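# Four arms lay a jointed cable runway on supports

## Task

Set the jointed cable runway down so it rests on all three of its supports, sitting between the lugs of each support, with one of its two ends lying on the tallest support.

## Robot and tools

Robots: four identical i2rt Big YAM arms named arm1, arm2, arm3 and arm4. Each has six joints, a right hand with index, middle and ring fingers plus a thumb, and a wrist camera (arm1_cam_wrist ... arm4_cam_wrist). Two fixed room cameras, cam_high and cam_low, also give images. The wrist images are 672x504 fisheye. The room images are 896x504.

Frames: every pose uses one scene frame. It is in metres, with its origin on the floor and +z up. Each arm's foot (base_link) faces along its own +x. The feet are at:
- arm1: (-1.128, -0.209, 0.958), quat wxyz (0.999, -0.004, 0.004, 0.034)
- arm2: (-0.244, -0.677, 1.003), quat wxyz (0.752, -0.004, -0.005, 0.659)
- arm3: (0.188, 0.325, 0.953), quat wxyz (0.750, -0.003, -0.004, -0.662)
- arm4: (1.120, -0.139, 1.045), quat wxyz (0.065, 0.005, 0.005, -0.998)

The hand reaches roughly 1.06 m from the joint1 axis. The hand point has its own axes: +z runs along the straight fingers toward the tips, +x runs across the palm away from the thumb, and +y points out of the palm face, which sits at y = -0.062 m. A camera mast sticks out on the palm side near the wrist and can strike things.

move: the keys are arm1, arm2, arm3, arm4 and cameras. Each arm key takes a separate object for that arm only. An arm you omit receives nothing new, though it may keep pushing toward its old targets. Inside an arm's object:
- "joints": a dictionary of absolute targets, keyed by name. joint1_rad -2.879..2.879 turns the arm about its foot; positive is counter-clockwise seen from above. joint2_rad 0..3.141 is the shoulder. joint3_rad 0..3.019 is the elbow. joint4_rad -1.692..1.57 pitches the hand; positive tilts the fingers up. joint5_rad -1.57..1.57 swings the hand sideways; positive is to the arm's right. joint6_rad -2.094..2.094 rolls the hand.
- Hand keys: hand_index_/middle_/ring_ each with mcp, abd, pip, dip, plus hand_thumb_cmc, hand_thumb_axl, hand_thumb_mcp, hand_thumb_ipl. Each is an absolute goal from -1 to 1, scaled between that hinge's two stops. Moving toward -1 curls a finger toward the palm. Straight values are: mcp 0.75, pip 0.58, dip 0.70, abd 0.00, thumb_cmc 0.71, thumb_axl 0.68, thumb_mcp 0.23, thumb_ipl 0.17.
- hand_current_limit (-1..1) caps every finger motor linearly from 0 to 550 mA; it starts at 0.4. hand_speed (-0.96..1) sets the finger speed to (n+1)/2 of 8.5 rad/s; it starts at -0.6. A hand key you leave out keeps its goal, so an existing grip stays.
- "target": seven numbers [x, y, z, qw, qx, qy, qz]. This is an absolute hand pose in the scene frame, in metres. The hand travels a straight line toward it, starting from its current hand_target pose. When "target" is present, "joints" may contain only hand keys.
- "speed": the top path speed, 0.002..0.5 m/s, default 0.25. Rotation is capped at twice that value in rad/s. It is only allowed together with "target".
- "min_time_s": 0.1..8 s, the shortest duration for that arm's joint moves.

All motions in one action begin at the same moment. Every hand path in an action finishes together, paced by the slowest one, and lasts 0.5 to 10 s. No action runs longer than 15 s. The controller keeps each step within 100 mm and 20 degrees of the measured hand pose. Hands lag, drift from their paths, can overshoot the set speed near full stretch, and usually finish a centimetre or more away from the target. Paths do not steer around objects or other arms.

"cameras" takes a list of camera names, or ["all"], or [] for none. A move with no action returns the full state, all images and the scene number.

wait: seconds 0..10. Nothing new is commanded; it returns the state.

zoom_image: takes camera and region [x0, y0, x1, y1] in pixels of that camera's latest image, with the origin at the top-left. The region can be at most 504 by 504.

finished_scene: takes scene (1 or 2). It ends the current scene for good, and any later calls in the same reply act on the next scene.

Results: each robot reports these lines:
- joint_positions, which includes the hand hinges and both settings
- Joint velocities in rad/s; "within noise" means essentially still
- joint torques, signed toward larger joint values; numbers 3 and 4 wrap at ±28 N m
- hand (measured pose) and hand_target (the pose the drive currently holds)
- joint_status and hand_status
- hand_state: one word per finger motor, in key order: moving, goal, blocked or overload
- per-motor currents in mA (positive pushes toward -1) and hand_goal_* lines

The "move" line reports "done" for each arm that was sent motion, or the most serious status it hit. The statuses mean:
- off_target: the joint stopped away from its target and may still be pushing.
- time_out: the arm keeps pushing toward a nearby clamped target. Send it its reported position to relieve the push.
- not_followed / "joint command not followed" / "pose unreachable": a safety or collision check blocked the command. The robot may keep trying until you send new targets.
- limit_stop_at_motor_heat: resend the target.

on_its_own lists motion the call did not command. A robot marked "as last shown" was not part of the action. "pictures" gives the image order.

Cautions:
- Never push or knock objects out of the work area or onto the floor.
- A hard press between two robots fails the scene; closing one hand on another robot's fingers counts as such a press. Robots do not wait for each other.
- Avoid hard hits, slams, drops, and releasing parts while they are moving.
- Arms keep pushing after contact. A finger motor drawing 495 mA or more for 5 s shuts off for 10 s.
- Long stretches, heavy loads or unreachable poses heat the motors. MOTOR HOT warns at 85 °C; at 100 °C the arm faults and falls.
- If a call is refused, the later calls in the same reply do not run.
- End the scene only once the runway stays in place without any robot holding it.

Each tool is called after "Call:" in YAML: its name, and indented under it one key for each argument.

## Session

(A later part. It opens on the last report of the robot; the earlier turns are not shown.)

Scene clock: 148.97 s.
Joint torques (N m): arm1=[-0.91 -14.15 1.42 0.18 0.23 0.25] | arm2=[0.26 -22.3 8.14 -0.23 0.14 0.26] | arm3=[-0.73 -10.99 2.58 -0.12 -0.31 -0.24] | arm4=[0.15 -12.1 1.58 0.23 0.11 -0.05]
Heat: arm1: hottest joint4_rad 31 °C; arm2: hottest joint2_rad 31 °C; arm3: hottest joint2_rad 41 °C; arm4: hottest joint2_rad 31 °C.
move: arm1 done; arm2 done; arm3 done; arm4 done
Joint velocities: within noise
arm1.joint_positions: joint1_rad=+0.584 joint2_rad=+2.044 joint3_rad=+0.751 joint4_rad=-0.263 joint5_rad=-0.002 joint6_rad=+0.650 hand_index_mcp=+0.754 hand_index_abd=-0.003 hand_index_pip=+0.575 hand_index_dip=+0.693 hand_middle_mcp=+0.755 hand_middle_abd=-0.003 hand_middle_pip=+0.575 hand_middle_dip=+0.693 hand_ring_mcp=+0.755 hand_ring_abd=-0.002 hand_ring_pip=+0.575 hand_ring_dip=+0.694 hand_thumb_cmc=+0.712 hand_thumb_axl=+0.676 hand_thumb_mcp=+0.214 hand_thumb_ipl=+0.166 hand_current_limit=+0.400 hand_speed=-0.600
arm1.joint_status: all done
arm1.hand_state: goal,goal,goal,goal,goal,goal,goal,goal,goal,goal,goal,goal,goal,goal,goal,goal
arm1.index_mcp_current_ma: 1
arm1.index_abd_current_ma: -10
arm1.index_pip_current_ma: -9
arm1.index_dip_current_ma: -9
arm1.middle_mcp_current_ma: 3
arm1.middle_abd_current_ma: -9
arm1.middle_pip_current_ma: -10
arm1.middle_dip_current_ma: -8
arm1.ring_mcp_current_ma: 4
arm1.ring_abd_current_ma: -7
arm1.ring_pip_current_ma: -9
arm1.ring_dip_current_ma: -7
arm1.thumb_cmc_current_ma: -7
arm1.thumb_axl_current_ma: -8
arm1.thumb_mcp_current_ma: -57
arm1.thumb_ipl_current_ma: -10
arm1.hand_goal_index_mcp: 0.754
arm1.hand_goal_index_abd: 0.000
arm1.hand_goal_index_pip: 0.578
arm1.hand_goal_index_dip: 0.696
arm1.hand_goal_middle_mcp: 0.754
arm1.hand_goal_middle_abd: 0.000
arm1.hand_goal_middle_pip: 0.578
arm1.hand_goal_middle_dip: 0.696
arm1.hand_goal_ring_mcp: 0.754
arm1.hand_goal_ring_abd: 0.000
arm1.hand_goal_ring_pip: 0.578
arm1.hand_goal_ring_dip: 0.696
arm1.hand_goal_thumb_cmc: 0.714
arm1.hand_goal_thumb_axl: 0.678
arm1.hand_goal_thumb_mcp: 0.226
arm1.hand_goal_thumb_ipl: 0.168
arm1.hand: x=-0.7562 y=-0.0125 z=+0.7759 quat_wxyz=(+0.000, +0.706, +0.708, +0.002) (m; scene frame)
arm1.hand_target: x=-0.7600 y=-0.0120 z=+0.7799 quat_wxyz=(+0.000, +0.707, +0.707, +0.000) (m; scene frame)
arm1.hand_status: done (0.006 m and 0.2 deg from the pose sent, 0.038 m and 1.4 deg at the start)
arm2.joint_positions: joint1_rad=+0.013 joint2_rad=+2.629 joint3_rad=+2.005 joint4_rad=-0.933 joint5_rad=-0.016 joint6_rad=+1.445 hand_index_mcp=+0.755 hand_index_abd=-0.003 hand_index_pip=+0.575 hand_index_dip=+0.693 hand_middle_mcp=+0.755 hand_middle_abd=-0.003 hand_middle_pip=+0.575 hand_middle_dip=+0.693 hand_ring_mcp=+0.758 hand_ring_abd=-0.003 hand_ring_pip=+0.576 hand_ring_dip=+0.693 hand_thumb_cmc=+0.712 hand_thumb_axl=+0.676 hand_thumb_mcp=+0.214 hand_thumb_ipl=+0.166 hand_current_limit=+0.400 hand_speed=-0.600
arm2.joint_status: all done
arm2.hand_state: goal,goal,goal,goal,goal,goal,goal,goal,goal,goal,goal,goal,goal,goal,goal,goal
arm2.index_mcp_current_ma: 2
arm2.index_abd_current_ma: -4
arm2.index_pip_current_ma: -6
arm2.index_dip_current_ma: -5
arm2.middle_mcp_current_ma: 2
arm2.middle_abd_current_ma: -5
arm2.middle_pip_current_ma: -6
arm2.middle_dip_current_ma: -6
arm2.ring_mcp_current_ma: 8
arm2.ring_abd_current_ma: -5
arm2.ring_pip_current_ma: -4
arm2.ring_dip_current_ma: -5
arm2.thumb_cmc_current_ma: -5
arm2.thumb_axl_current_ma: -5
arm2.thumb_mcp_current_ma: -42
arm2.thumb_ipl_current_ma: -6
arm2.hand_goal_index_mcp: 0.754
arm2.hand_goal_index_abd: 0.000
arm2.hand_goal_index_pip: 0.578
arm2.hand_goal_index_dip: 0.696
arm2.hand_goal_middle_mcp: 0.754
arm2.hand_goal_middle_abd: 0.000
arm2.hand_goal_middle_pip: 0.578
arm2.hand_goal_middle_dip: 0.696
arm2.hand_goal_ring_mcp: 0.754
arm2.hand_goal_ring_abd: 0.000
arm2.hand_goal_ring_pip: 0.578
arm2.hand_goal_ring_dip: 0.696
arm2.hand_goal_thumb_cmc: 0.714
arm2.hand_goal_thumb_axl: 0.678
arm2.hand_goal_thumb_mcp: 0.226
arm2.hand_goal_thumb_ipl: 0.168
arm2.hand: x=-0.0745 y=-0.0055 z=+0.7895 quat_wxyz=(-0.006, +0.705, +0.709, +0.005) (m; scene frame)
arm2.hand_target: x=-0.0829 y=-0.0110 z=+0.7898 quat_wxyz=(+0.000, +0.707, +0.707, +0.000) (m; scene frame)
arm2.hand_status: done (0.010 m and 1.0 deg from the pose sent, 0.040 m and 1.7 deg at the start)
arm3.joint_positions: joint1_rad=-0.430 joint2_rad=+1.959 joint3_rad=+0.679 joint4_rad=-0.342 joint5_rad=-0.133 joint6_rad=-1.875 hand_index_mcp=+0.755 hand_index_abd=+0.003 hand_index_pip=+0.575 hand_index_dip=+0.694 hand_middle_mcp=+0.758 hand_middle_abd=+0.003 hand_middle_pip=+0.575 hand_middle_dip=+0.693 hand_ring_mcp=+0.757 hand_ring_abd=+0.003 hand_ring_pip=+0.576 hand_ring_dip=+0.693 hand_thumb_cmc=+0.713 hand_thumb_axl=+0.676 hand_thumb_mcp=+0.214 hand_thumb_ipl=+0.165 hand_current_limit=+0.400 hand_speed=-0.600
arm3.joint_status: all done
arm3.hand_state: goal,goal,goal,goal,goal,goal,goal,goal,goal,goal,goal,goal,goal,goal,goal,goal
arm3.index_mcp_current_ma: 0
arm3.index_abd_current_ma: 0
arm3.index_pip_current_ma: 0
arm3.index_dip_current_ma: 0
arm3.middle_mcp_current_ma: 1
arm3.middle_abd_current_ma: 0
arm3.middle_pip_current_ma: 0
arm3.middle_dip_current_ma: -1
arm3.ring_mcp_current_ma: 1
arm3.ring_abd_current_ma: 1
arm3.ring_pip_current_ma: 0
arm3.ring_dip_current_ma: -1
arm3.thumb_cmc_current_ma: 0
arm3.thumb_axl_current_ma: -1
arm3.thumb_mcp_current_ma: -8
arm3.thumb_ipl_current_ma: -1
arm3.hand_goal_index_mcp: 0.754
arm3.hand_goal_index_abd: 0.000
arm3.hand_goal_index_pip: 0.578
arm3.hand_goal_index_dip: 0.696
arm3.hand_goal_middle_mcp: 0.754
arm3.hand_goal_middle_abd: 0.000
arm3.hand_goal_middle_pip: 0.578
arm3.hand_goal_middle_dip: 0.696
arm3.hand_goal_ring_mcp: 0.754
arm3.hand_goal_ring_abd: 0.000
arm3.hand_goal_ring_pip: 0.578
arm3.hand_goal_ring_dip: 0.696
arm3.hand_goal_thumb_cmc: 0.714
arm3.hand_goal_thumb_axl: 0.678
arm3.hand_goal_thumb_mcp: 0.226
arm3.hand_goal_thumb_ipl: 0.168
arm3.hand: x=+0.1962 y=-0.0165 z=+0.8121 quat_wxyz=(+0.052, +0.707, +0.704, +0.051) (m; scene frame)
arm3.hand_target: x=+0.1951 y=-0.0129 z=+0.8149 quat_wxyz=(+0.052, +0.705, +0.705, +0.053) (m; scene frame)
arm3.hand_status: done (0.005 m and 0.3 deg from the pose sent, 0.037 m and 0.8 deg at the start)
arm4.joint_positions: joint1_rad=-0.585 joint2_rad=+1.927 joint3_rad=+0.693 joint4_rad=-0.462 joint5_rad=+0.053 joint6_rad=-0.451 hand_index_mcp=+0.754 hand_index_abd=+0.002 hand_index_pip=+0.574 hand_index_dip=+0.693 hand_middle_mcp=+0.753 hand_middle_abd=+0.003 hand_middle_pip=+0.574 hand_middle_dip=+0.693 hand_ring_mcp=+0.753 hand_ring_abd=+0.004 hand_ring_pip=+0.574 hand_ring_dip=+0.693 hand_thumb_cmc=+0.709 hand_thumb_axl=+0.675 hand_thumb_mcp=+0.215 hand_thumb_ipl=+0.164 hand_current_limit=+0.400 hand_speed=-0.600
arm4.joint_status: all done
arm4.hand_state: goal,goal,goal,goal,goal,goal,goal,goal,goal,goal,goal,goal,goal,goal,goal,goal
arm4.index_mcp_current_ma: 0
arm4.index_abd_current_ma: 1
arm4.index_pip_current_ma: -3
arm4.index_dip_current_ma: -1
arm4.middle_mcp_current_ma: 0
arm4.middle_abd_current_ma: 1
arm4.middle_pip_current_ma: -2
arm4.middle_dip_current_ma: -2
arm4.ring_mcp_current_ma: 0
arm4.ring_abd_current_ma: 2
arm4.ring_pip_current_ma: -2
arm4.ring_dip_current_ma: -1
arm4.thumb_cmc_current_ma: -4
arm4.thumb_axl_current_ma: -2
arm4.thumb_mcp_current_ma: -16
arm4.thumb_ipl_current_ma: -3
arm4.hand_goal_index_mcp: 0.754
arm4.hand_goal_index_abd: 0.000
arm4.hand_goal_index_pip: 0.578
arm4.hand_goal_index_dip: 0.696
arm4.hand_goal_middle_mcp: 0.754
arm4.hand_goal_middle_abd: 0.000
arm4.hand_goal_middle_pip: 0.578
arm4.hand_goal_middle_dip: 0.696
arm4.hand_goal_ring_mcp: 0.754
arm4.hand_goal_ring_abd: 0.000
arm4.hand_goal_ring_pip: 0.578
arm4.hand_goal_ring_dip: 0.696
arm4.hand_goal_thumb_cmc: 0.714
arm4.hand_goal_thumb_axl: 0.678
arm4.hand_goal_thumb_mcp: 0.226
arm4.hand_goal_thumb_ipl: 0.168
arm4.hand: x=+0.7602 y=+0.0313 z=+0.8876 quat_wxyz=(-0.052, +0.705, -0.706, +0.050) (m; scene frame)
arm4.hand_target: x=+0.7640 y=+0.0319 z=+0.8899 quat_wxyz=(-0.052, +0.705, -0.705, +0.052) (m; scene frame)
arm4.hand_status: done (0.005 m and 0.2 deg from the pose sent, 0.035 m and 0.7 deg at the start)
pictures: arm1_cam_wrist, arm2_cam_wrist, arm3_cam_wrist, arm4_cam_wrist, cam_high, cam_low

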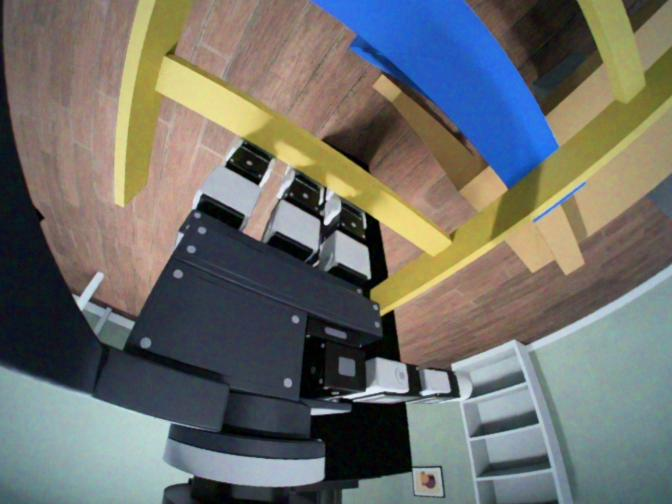

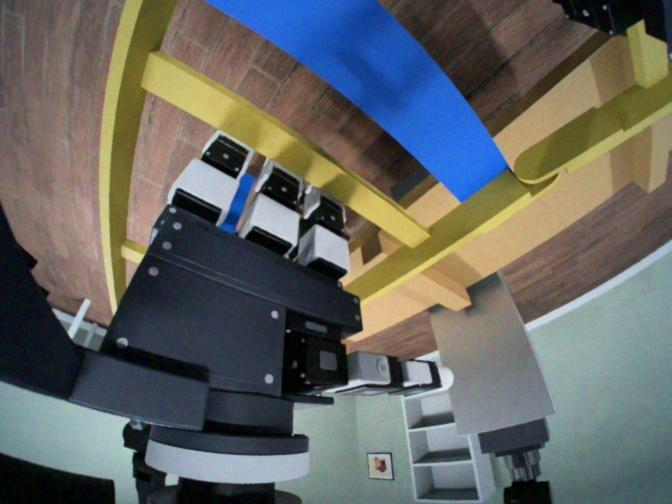

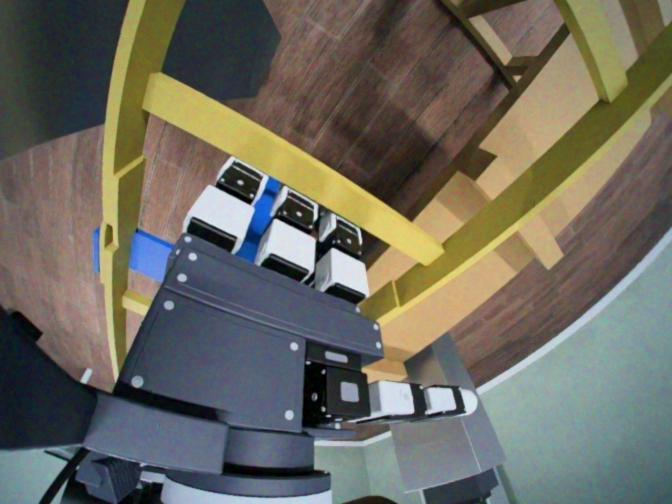

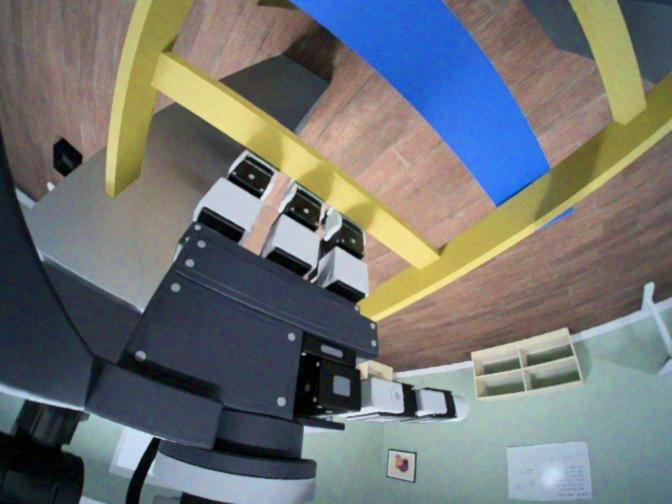

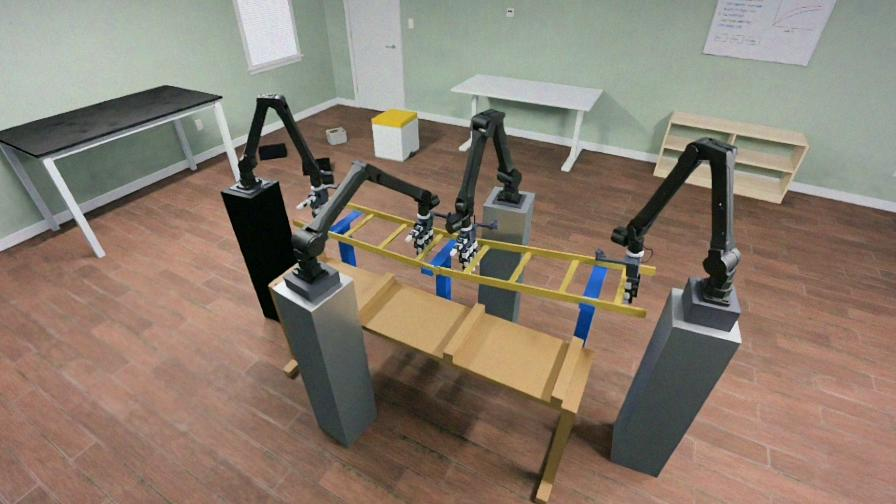

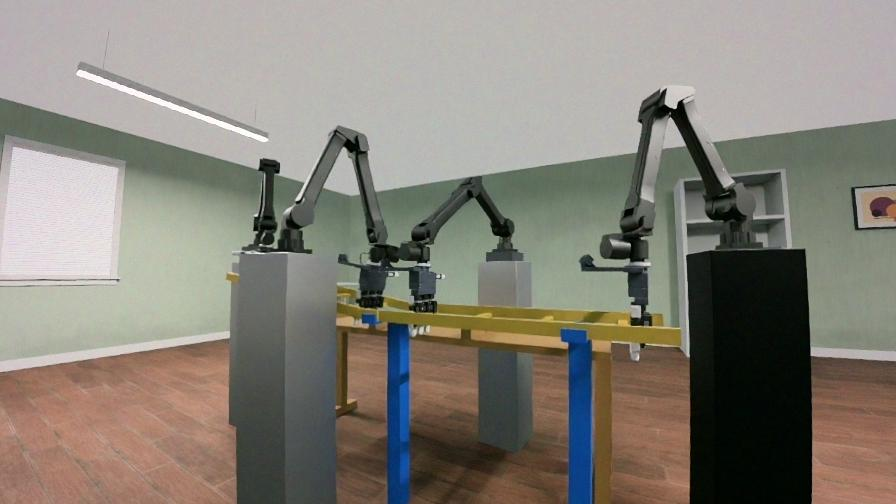

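Call:
move:
  arm1: {"target": [-0.768, -0.012, 0.93, 0, 0.7071, 0.7071, 0], "speed": 0.15}
  arm2: {"target": [-0.094, -0.014, 0.94, 0, 0.7071, 0.7071, 0], "speed": 0.15}
  arm3: {"target": [0.170, -0.013, 0.965, 0.0524, 0.7052, 0.7052, 0.0524], "speed": 0.15}
  arm4: {"target": [0.752, 0.032, 1.03, -0.0524, 0.7052, -0.7052, 0.0524], "speed": 0.15}
  cameras: ["all"]

Call:
zoom_image:
  camera: "cam_high"
  region: [560, 230, 660, 330]

Call:
zoom_image:
  camera: "cam_high"
  region: [400, 220, 500, 300]

Call:
zoom_image:
  camera: "cam_low"
  region: [330, 280, 480, 350]

Call:
zoom_image:
  camera: "cam_low"
  region: [540, 280, 690, 360]

Scene clock: 151.20 s.
Joint torques (N m): arm1=[-0.85 -10.75 5.74 0.16 0.23 0.27] | arm2=[0.44 -21.3 9.2 -0.17 0.11 0.24] | arm3=[-0.85 -8.47 9.7 -0.25 -0.16 -0.19] | arm4=[1.03 -9.64 6.43 0.14 0.04 0.05]
Heat: arm1: hottest joint4_rad 31 °C; arm2: hottest joint2_rad 31 °C; arm3: hottest joint2_rad 41 °C; arm4: hottest joint2_rad 31 °C.
move: arm1 off_target; arm2 off_target; arm3 off_target; arm4 off_target
Joint velocities: within noise
arm1.joint_positions: joint1_rad=+0.597 joint2_rad=+1.594 joint3_rad=+0.728 joint4_rad=-0.707 joint5_rad=-0.002 joint6_rad=+0.662 hand_index_mcp=+0.754 hand_index_abd=-0.003 hand_index_pip=+0.575 hand_index_dip=+0.693 hand_middle_mcp=+0.755 hand_middle_abd=-0.003 hand_middle_pip=+0.575 hand_middle_dip=+0.694 hand_ring_mcp=+0.755 hand_ring_abd=-0.002 hand_ring_pip=+0.575 hand_ring_dip=+0.694 hand_thumb_cmc=+0.712 hand_thumb_axl=+0.676 hand_thumb_mcp=+0.215 hand_thumb_ipl=+0.166 hand_current_limit=+0.400 hand_speed=-0.600
arm1.joint_status: not commanded
arm1.hand_state: goal,goal,goal,goal,goal,goal,goal,goal,goal,goal,goal,goal,goal,goal,goal,goal
arm1.index_mcp_current_ma: 1
arm1.index_abd_current_ma: -9
arm1.index_pip_current_ma: -9
arm1.index_dip_current_ma: -9
arm1.middle_mcp_current_ma: 3
arm1.middle_abd_current_ma: -9
arm1.middle_pip_current_ma: -10
arm1.middle_dip_current_ma: -8
arm1.ring_mcp_current_ma: 4
arm1.ring_abd_current_ma: -7
arm1.ring_pip_current_ma: -9
arm1.ring_dip_current_ma: -7
arm1.thumb_cmc_current_ma: -7
arm1.thumb_axl_current_ma: -8
arm1.thumb_mcp_current_ma: -55
arm1.thumb_ipl_current_ma: -10
arm1.hand_goal_index_mcp: 0.754
arm1.hand_goal_index_abd: 0.000
arm1.hand_goal_index_pip: 0.578
arm1.hand_goal_index_dip: 0.696
arm1.hand_goal_middle_mcp: 0.754
arm1.hand_goal_middle_abd: 0.000
arm1.hand_goal_middle_pip: 0.578
arm1.hand_goal_middle_dip: 0.696
arm1.hand_goal_ring_mcp: 0.754
arm1.hand_goal_ring_abd: 0.000
arm1.hand_goal_ring_pip: 0.578
arm1.hand_goal_ring_dip: 0.696
arm1.hand_goal_thumb_cmc: 0.714
arm1.hand_goal_thumb_axl: 0.678
arm1.hand_goal_thumb_mcp: 0.226
arm1.hand_goal_thumb_ipl: 0.168
arm1.hand: x=-0.7721 y=-0.0186 z=+0.9222 quat_wxyz=(-0.001, +0.706, +0.708, -0.007) (m; scene frame)
arm1.hand_target: x=-0.7681 y=-0.0120 z=+0.9299 quat_wxyz=(+0.000, +0.707, +0.707, +0.000) (m; scene frame)
arm1.hand_status: off_target (0.011 m and 0.8 deg from the pose sent, 0.155 m and 0.2 deg at the start)
arm2.joint_positions: joint1_rad=+0.023 joint2_rad=+2.377 joint3_rad=+1.959 joint4_rad=-1.133 joint5_rad=-0.015 joint6_rad=+1.459 hand_index_mcp=+0.755 hand_index_abd=-0.003 hand_index_pip=+0.575 hand_index_dip=+0.693 hand_middle_mcp=+0.755 hand_middle_abd=-0.003 hand_middle_pip=+0.575 hand_middle_dip=+0.693 hand_ring_mcp=+0.755 hand_ring_abd=-0.003 hand_ring_pip=+0.576 hand_ring_dip=+0.693 hand_thumb_cmc=+0.712 hand_thumb_axl=+0.676 hand_thumb_mcp=+0.214 hand_thumb_ipl=+0.166 hand_current_limit=+0.400 hand_speed=-0.600
arm2.joint_status: not commanded
arm2.hand_state: goal,goal,goal,goal,goal,goal,goal,goal,goal,goal,goal,goal,goal,goal,goal,goal
arm2.index_mcp_current_ma: 2
arm2.index_abd_current_ma: -4
arm2.index_pip_current_ma: -6
arm2.index_dip_current_ma: -5
arm2.middle_mcp_current_ma: 2
arm2.middle_abd_current_ma: -5
arm2.middle_pip_current_ma: -6
arm2.middle_dip_current_ma: -6
arm2.ring_mcp_current_ma: 2
arm2.ring_abd_current_ma: -5
arm2.ring_pip_current_ma: -4
arm2.ring_dip_current_ma: -5
arm2.thumb_cmc_current_ma: -5
arm2.thumb_axl_current_ma: -5
arm2.thumb_mcp_current_ma: -41
arm2.thumb_ipl_current_ma: -6
arm2.hand_goal_index_mcp: 0.754
arm2.hand_goal_index_abd: 0.000
arm2.hand_goal_index_pip: 0.578
arm2.hand_goal_index_dip: 0.696
arm2.hand_goal_middle_mcp: 0.754
arm2.hand_goal_middle_abd: 0.000
arm2.hand_goal_middle_pip: 0.578
arm2.hand_goal_middle_dip: 0.696
arm2.hand_goal_ring_mcp: 0.754
arm2.hand_goal_ring_abd: 0.000
arm2.hand_goal_ring_pip: 0.578
arm2.hand_goal_ring_dip: 0.696
arm2.hand_goal_thumb_cmc: 0.714
arm2.hand_goal_thumb_axl: 0.678
arm2.hand_goal_thumb_mcp: 0.226
arm2.hand_goal_thumb_ipl: 0.168
arm2.hand: x=-0.0838 y=-0.0078 z=+0.9435 quat_wxyz=(-0.007, +0.706, +0.708, +0.007) (m; scene frame)
arm2.hand_target: x=-0.0937 y=-0.0140 z=+0.9400 quat_wxyz=(+0.000, +0.707, +0.707, +0.000) (m; scene frame)
arm2.hand_status: off_target (0.012 m and 1.2 deg from the pose sent, 0.152 m and 1.0 deg at the start)
arm3.joint_positions: joint1_rad=-0.497 joint2_rad=+1.538 joint3_rad=+0.709 joint4_rad=-0.843 joint5_rad=-0.133 joint6_rad=-1.943 hand_index_mcp=+0.755 hand_index_abd=+0.003 hand_index_pip=+0.575 hand_index_dip=+0.694 hand_middle_mcp=+0.757 hand_middle_abd=+0.003 hand_middle_pip=+0.576 hand_middle_dip=+0.693 hand_ring_mcp=+0.757 hand_ring_abd=+0.003 hand_ring_pip=+0.580 hand_ring_dip=+0.696 hand_thumb_cmc=+0.713 hand_thumb_axl=+0.676 hand_thumb_mcp=+0.215 hand_thumb_ipl=+0.165 hand_current_limit=+0.400 hand_speed=-0.600
arm3.joint_status: not commanded
arm3.hand_state: goal,goal,goal,goal,goal,goal,goal,goal,goal,goal,goal,goal,goal,goal,goal,goal
arm3.index_mcp_current_ma: 0
arm3.index_abd_current_ma: 0
arm3.index_pip_current_ma: 0
arm3.index_dip_current_ma: 0
arm3.middle_mcp_current_ma: 1
arm3.middle_abd_current_ma: 0
arm3.middle_pip_current_ma: 0
arm3.middle_dip_current_ma: 0
arm3.ring_mcp_current_ma: 1
arm3.ring_abd_current_ma: 1
arm3.ring_pip_current_ma: 0
arm3.ring_dip_current_ma: 0
arm3.thumb_cmc_current_ma: 0
arm3.thumb_axl_current_ma: -1
arm3.thumb_mcp_current_ma: -8
arm3.thumb_ipl_current_ma: -1
arm3.hand_goal_index_mcp: 0.754
arm3.hand_goal_index_abd: 0.000
arm3.hand_goal_index_pip: 0.578
arm3.hand_goal_index_dip: 0.696
arm3.hand_goal_middle_mcp: 0.754
arm3.hand_goal_middle_abd: 0.000
arm3.hand_goal_middle_pip: 0.578
arm3.hand_goal_middle_dip: 0.696
arm3.hand_goal_ring_mcp: 0.754
arm3.hand_goal_ring_abd: 0.000
arm3.hand_goal_ring_pip: 0.578
arm3.hand_goal_ring_dip: 0.696
arm3.hand_goal_thumb_cmc: 0.714
arm3.hand_goal_thumb_axl: 0.678
arm3.hand_goal_thumb_mcp: 0.226
arm3.hand_goal_thumb_ipl: 0.168
arm3.hand: x=+0.1797 y=+0.0037 z=+0.9538 quat_wxyz=(+0.045, +0.707, +0.702, +0.070) (m; scene frame)
arm3.hand_target: x=+0.1701 y=-0.0126 z=+0.9651 quat_wxyz=(+0.052, +0.705, +0.705, +0.052) (m; scene frame)
arm3.hand_status: off_target (0.022 m and 2.2 deg from the pose sent, 0.155 m and 0.3 deg at the start)
arm4.joint_positions: joint1_rad=-0.585 joint2_rad=+1.547 joint3_rad=+0.739 joint4_rad=-0.918 joint5_rad=+0.053 joint6_rad=-0.451 hand_index_mcp=+0.753 hand_index_abd=+0.002 hand_index_pip=+0.574 hand_index_dip=+0.693 hand_middle_mcp=+0.753 hand_middle_abd=+0.003 hand_middle_pip=+0.574 hand_middle_dip=+0.693 hand_ring_mcp=+0.753 hand_ring_abd=+0.004 hand_ring_pip=+0.575 hand_ring_dip=+0.693 hand_thumb_cmc=+0.709 hand_thumb_axl=+0.675 hand_thumb_mcp=+0.215 hand_thumb_ipl=+0.164 hand_current_limit=+0.400 hand_speed=-0.600
arm4.joint_status: not commanded
arm4.hand_state: goal,goal,goal,goal,goal,goal,goal,goal,goal,goal,goal,goal,goal,goal,goal,goal
arm4.index_mcp_current_ma: 0
arm4.index_abd_current_ma: 1
arm4.index_pip_current_ma: -3
arm4.index_dip_current_ma: -1
arm4.middle_mcp_current_ma: 0
arm4.middle_abd_current_ma: 1
arm4.middle_pip_current_ma: -2
arm4.middle_dip_current_ma: -2
arm4.ring_mcp_current_ma: 0
arm4.ring_abd_current_ma: 2
arm4.ring_pip_current_ma: -2
arm4.ring_dip_current_ma: -1
arm4.thumb_cmc_current_ma: -4
arm4.thumb_axl_current_ma: -2
arm4.thumb_mcp_current_ma: -15
arm4.thumb_ipl_current_ma: -3
arm4.hand_goal_index_mcp: 0.754
arm4.hand_goal_index_abd: 0.000
arm4.hand_goal_index_pip: 0.578
arm4.hand_goal_index_dip: 0.696
arm4.hand_goal_middle_mcp: 0.754
arm4.hand_goal_middle_abd: 0.000
arm4.hand_goal_middle_pip: 0.578
arm4.hand_goal_middle_dip: 0.696
arm4.hand_goal_ring_mcp: 0.754
arm4.hand_goal_ring_abd: 0.000
arm4.hand_goal_ring_pip: 0.578
arm4.hand_goal_ring_dip: 0.696
arm4.hand_goal_thumb_cmc: 0.714
arm4.hand_goal_thumb_axl: 0.678
arm4.hand_goal_thumb_mcp: 0.226
arm4.hand_goal_thumb_ipl: 0.168
arm4.hand: x=+0.7651 y=+0.0271 z=+1.0197 quat_wxyz=(-0.057, +0.704, -0.705, +0.064) (m; scene frame)
arm4.hand_target: x=+0.7522 y=+0.0319 z=+1.0302 quat_wxyz=(-0.052, +0.705, -0.705, +0.052) (m; scene frame)
arm4.hand_status: off_target (0.017 m and 1.5 deg from the pose sent, 0.143 m and 0.3 deg at the start)
pictures: arm1_cam_wrist, arm2_cam_wrist, arm3_cam_wrist, arm4_cam_wrist, cam_high, cam_low

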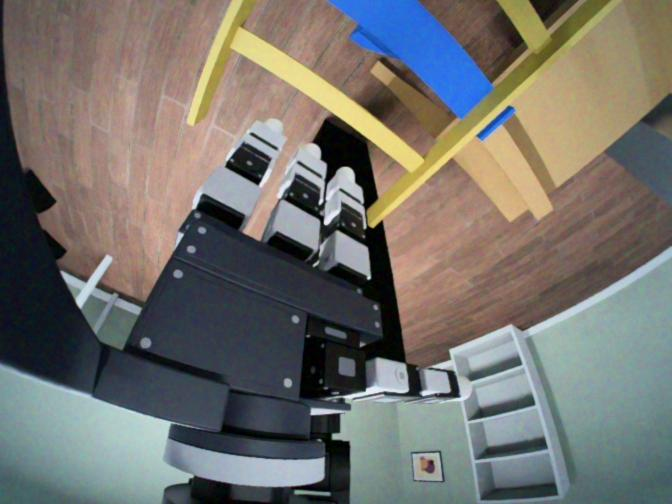

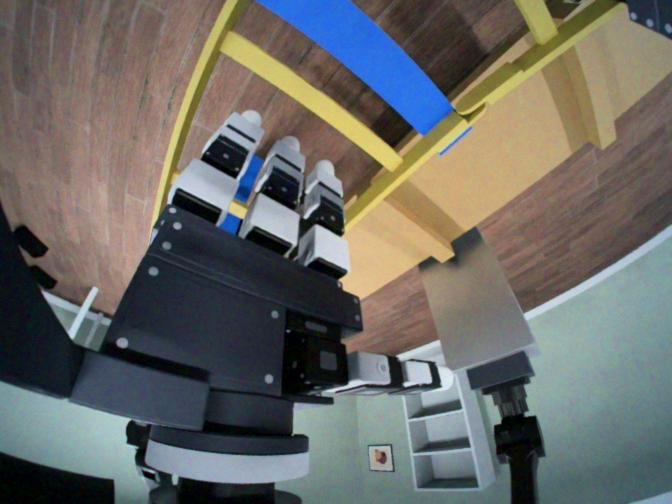

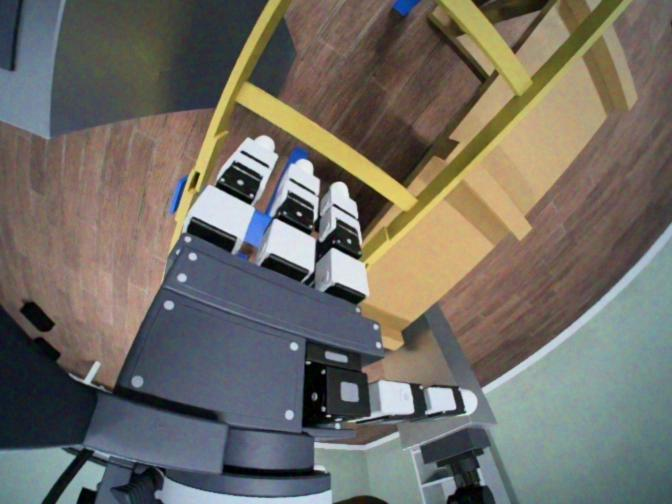

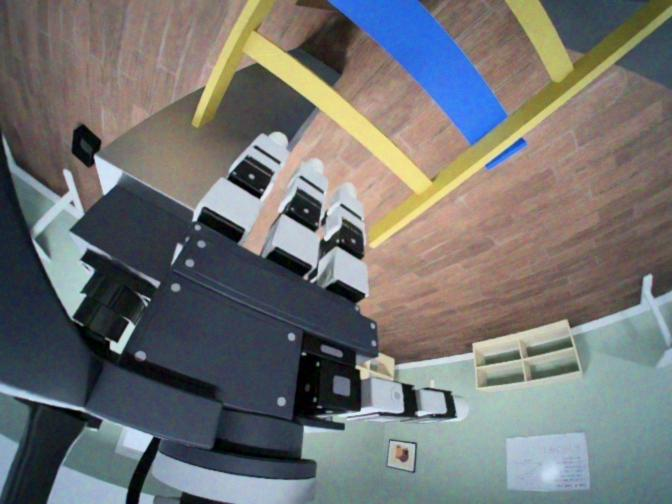

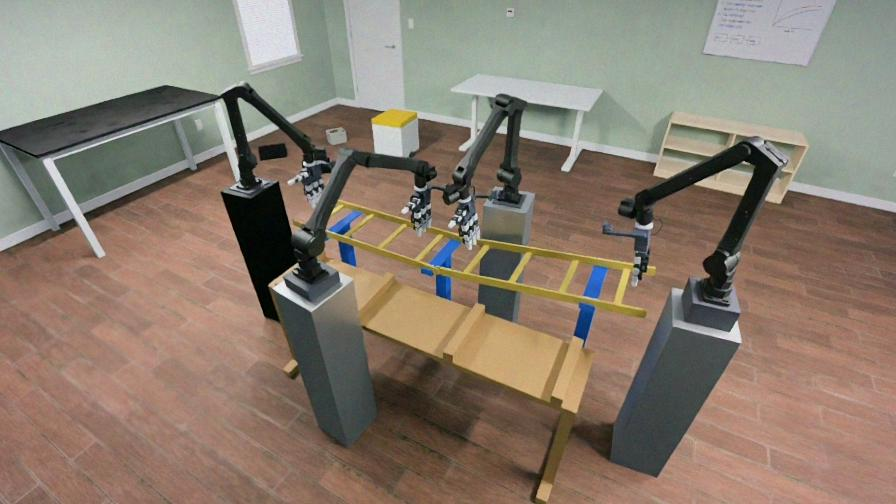

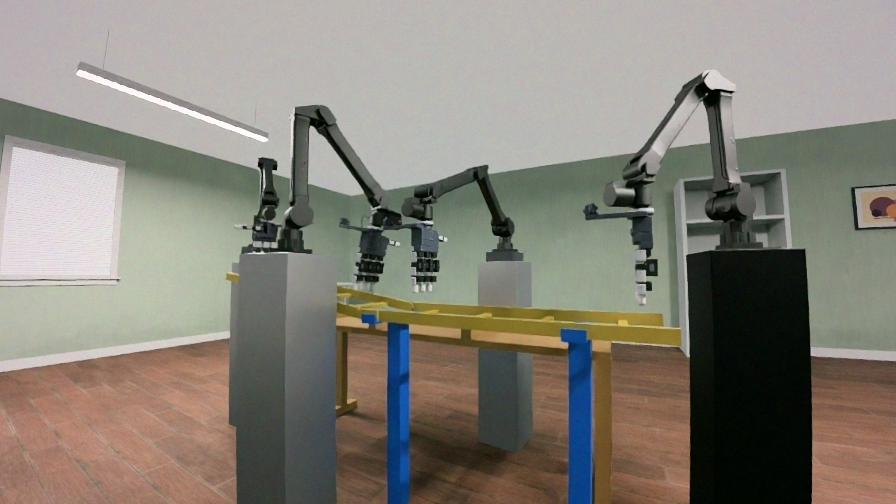

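Scaled by 5.040 from the camera's 896x504 image, which has a finer 1280x720 frame.

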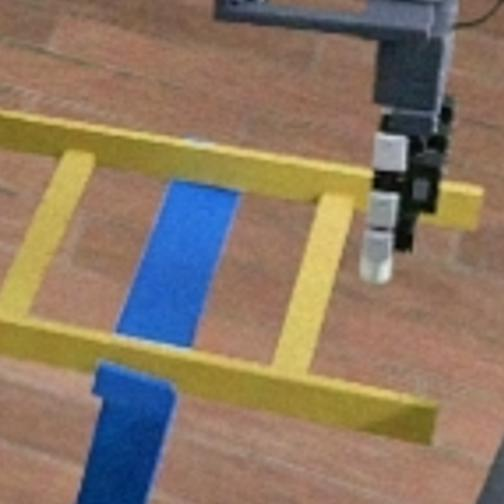

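Scaled by 5.040 from the camera's 896x504 image, which has a finer 1280x720 frame.

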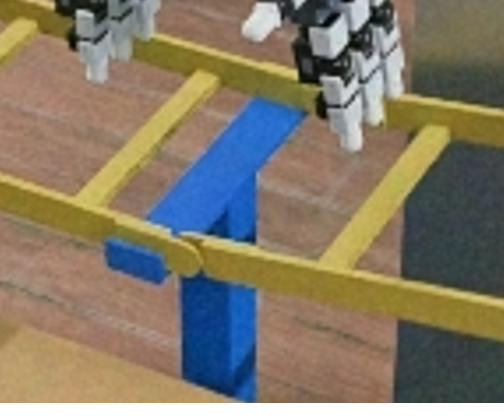

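Scaled by 3.360 from the camera's 896x504 image, which has a finer 1280x720 frame.

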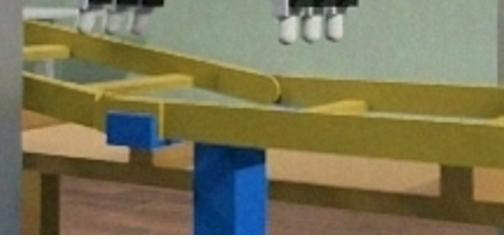

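Scaled by 3.360 from the camera's 896x504 image, which has a finer 1280x720 frame.

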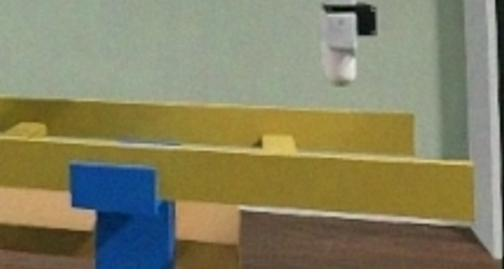

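Call:
finished_scene:
  scene: 1

The scene is finished: the task was done.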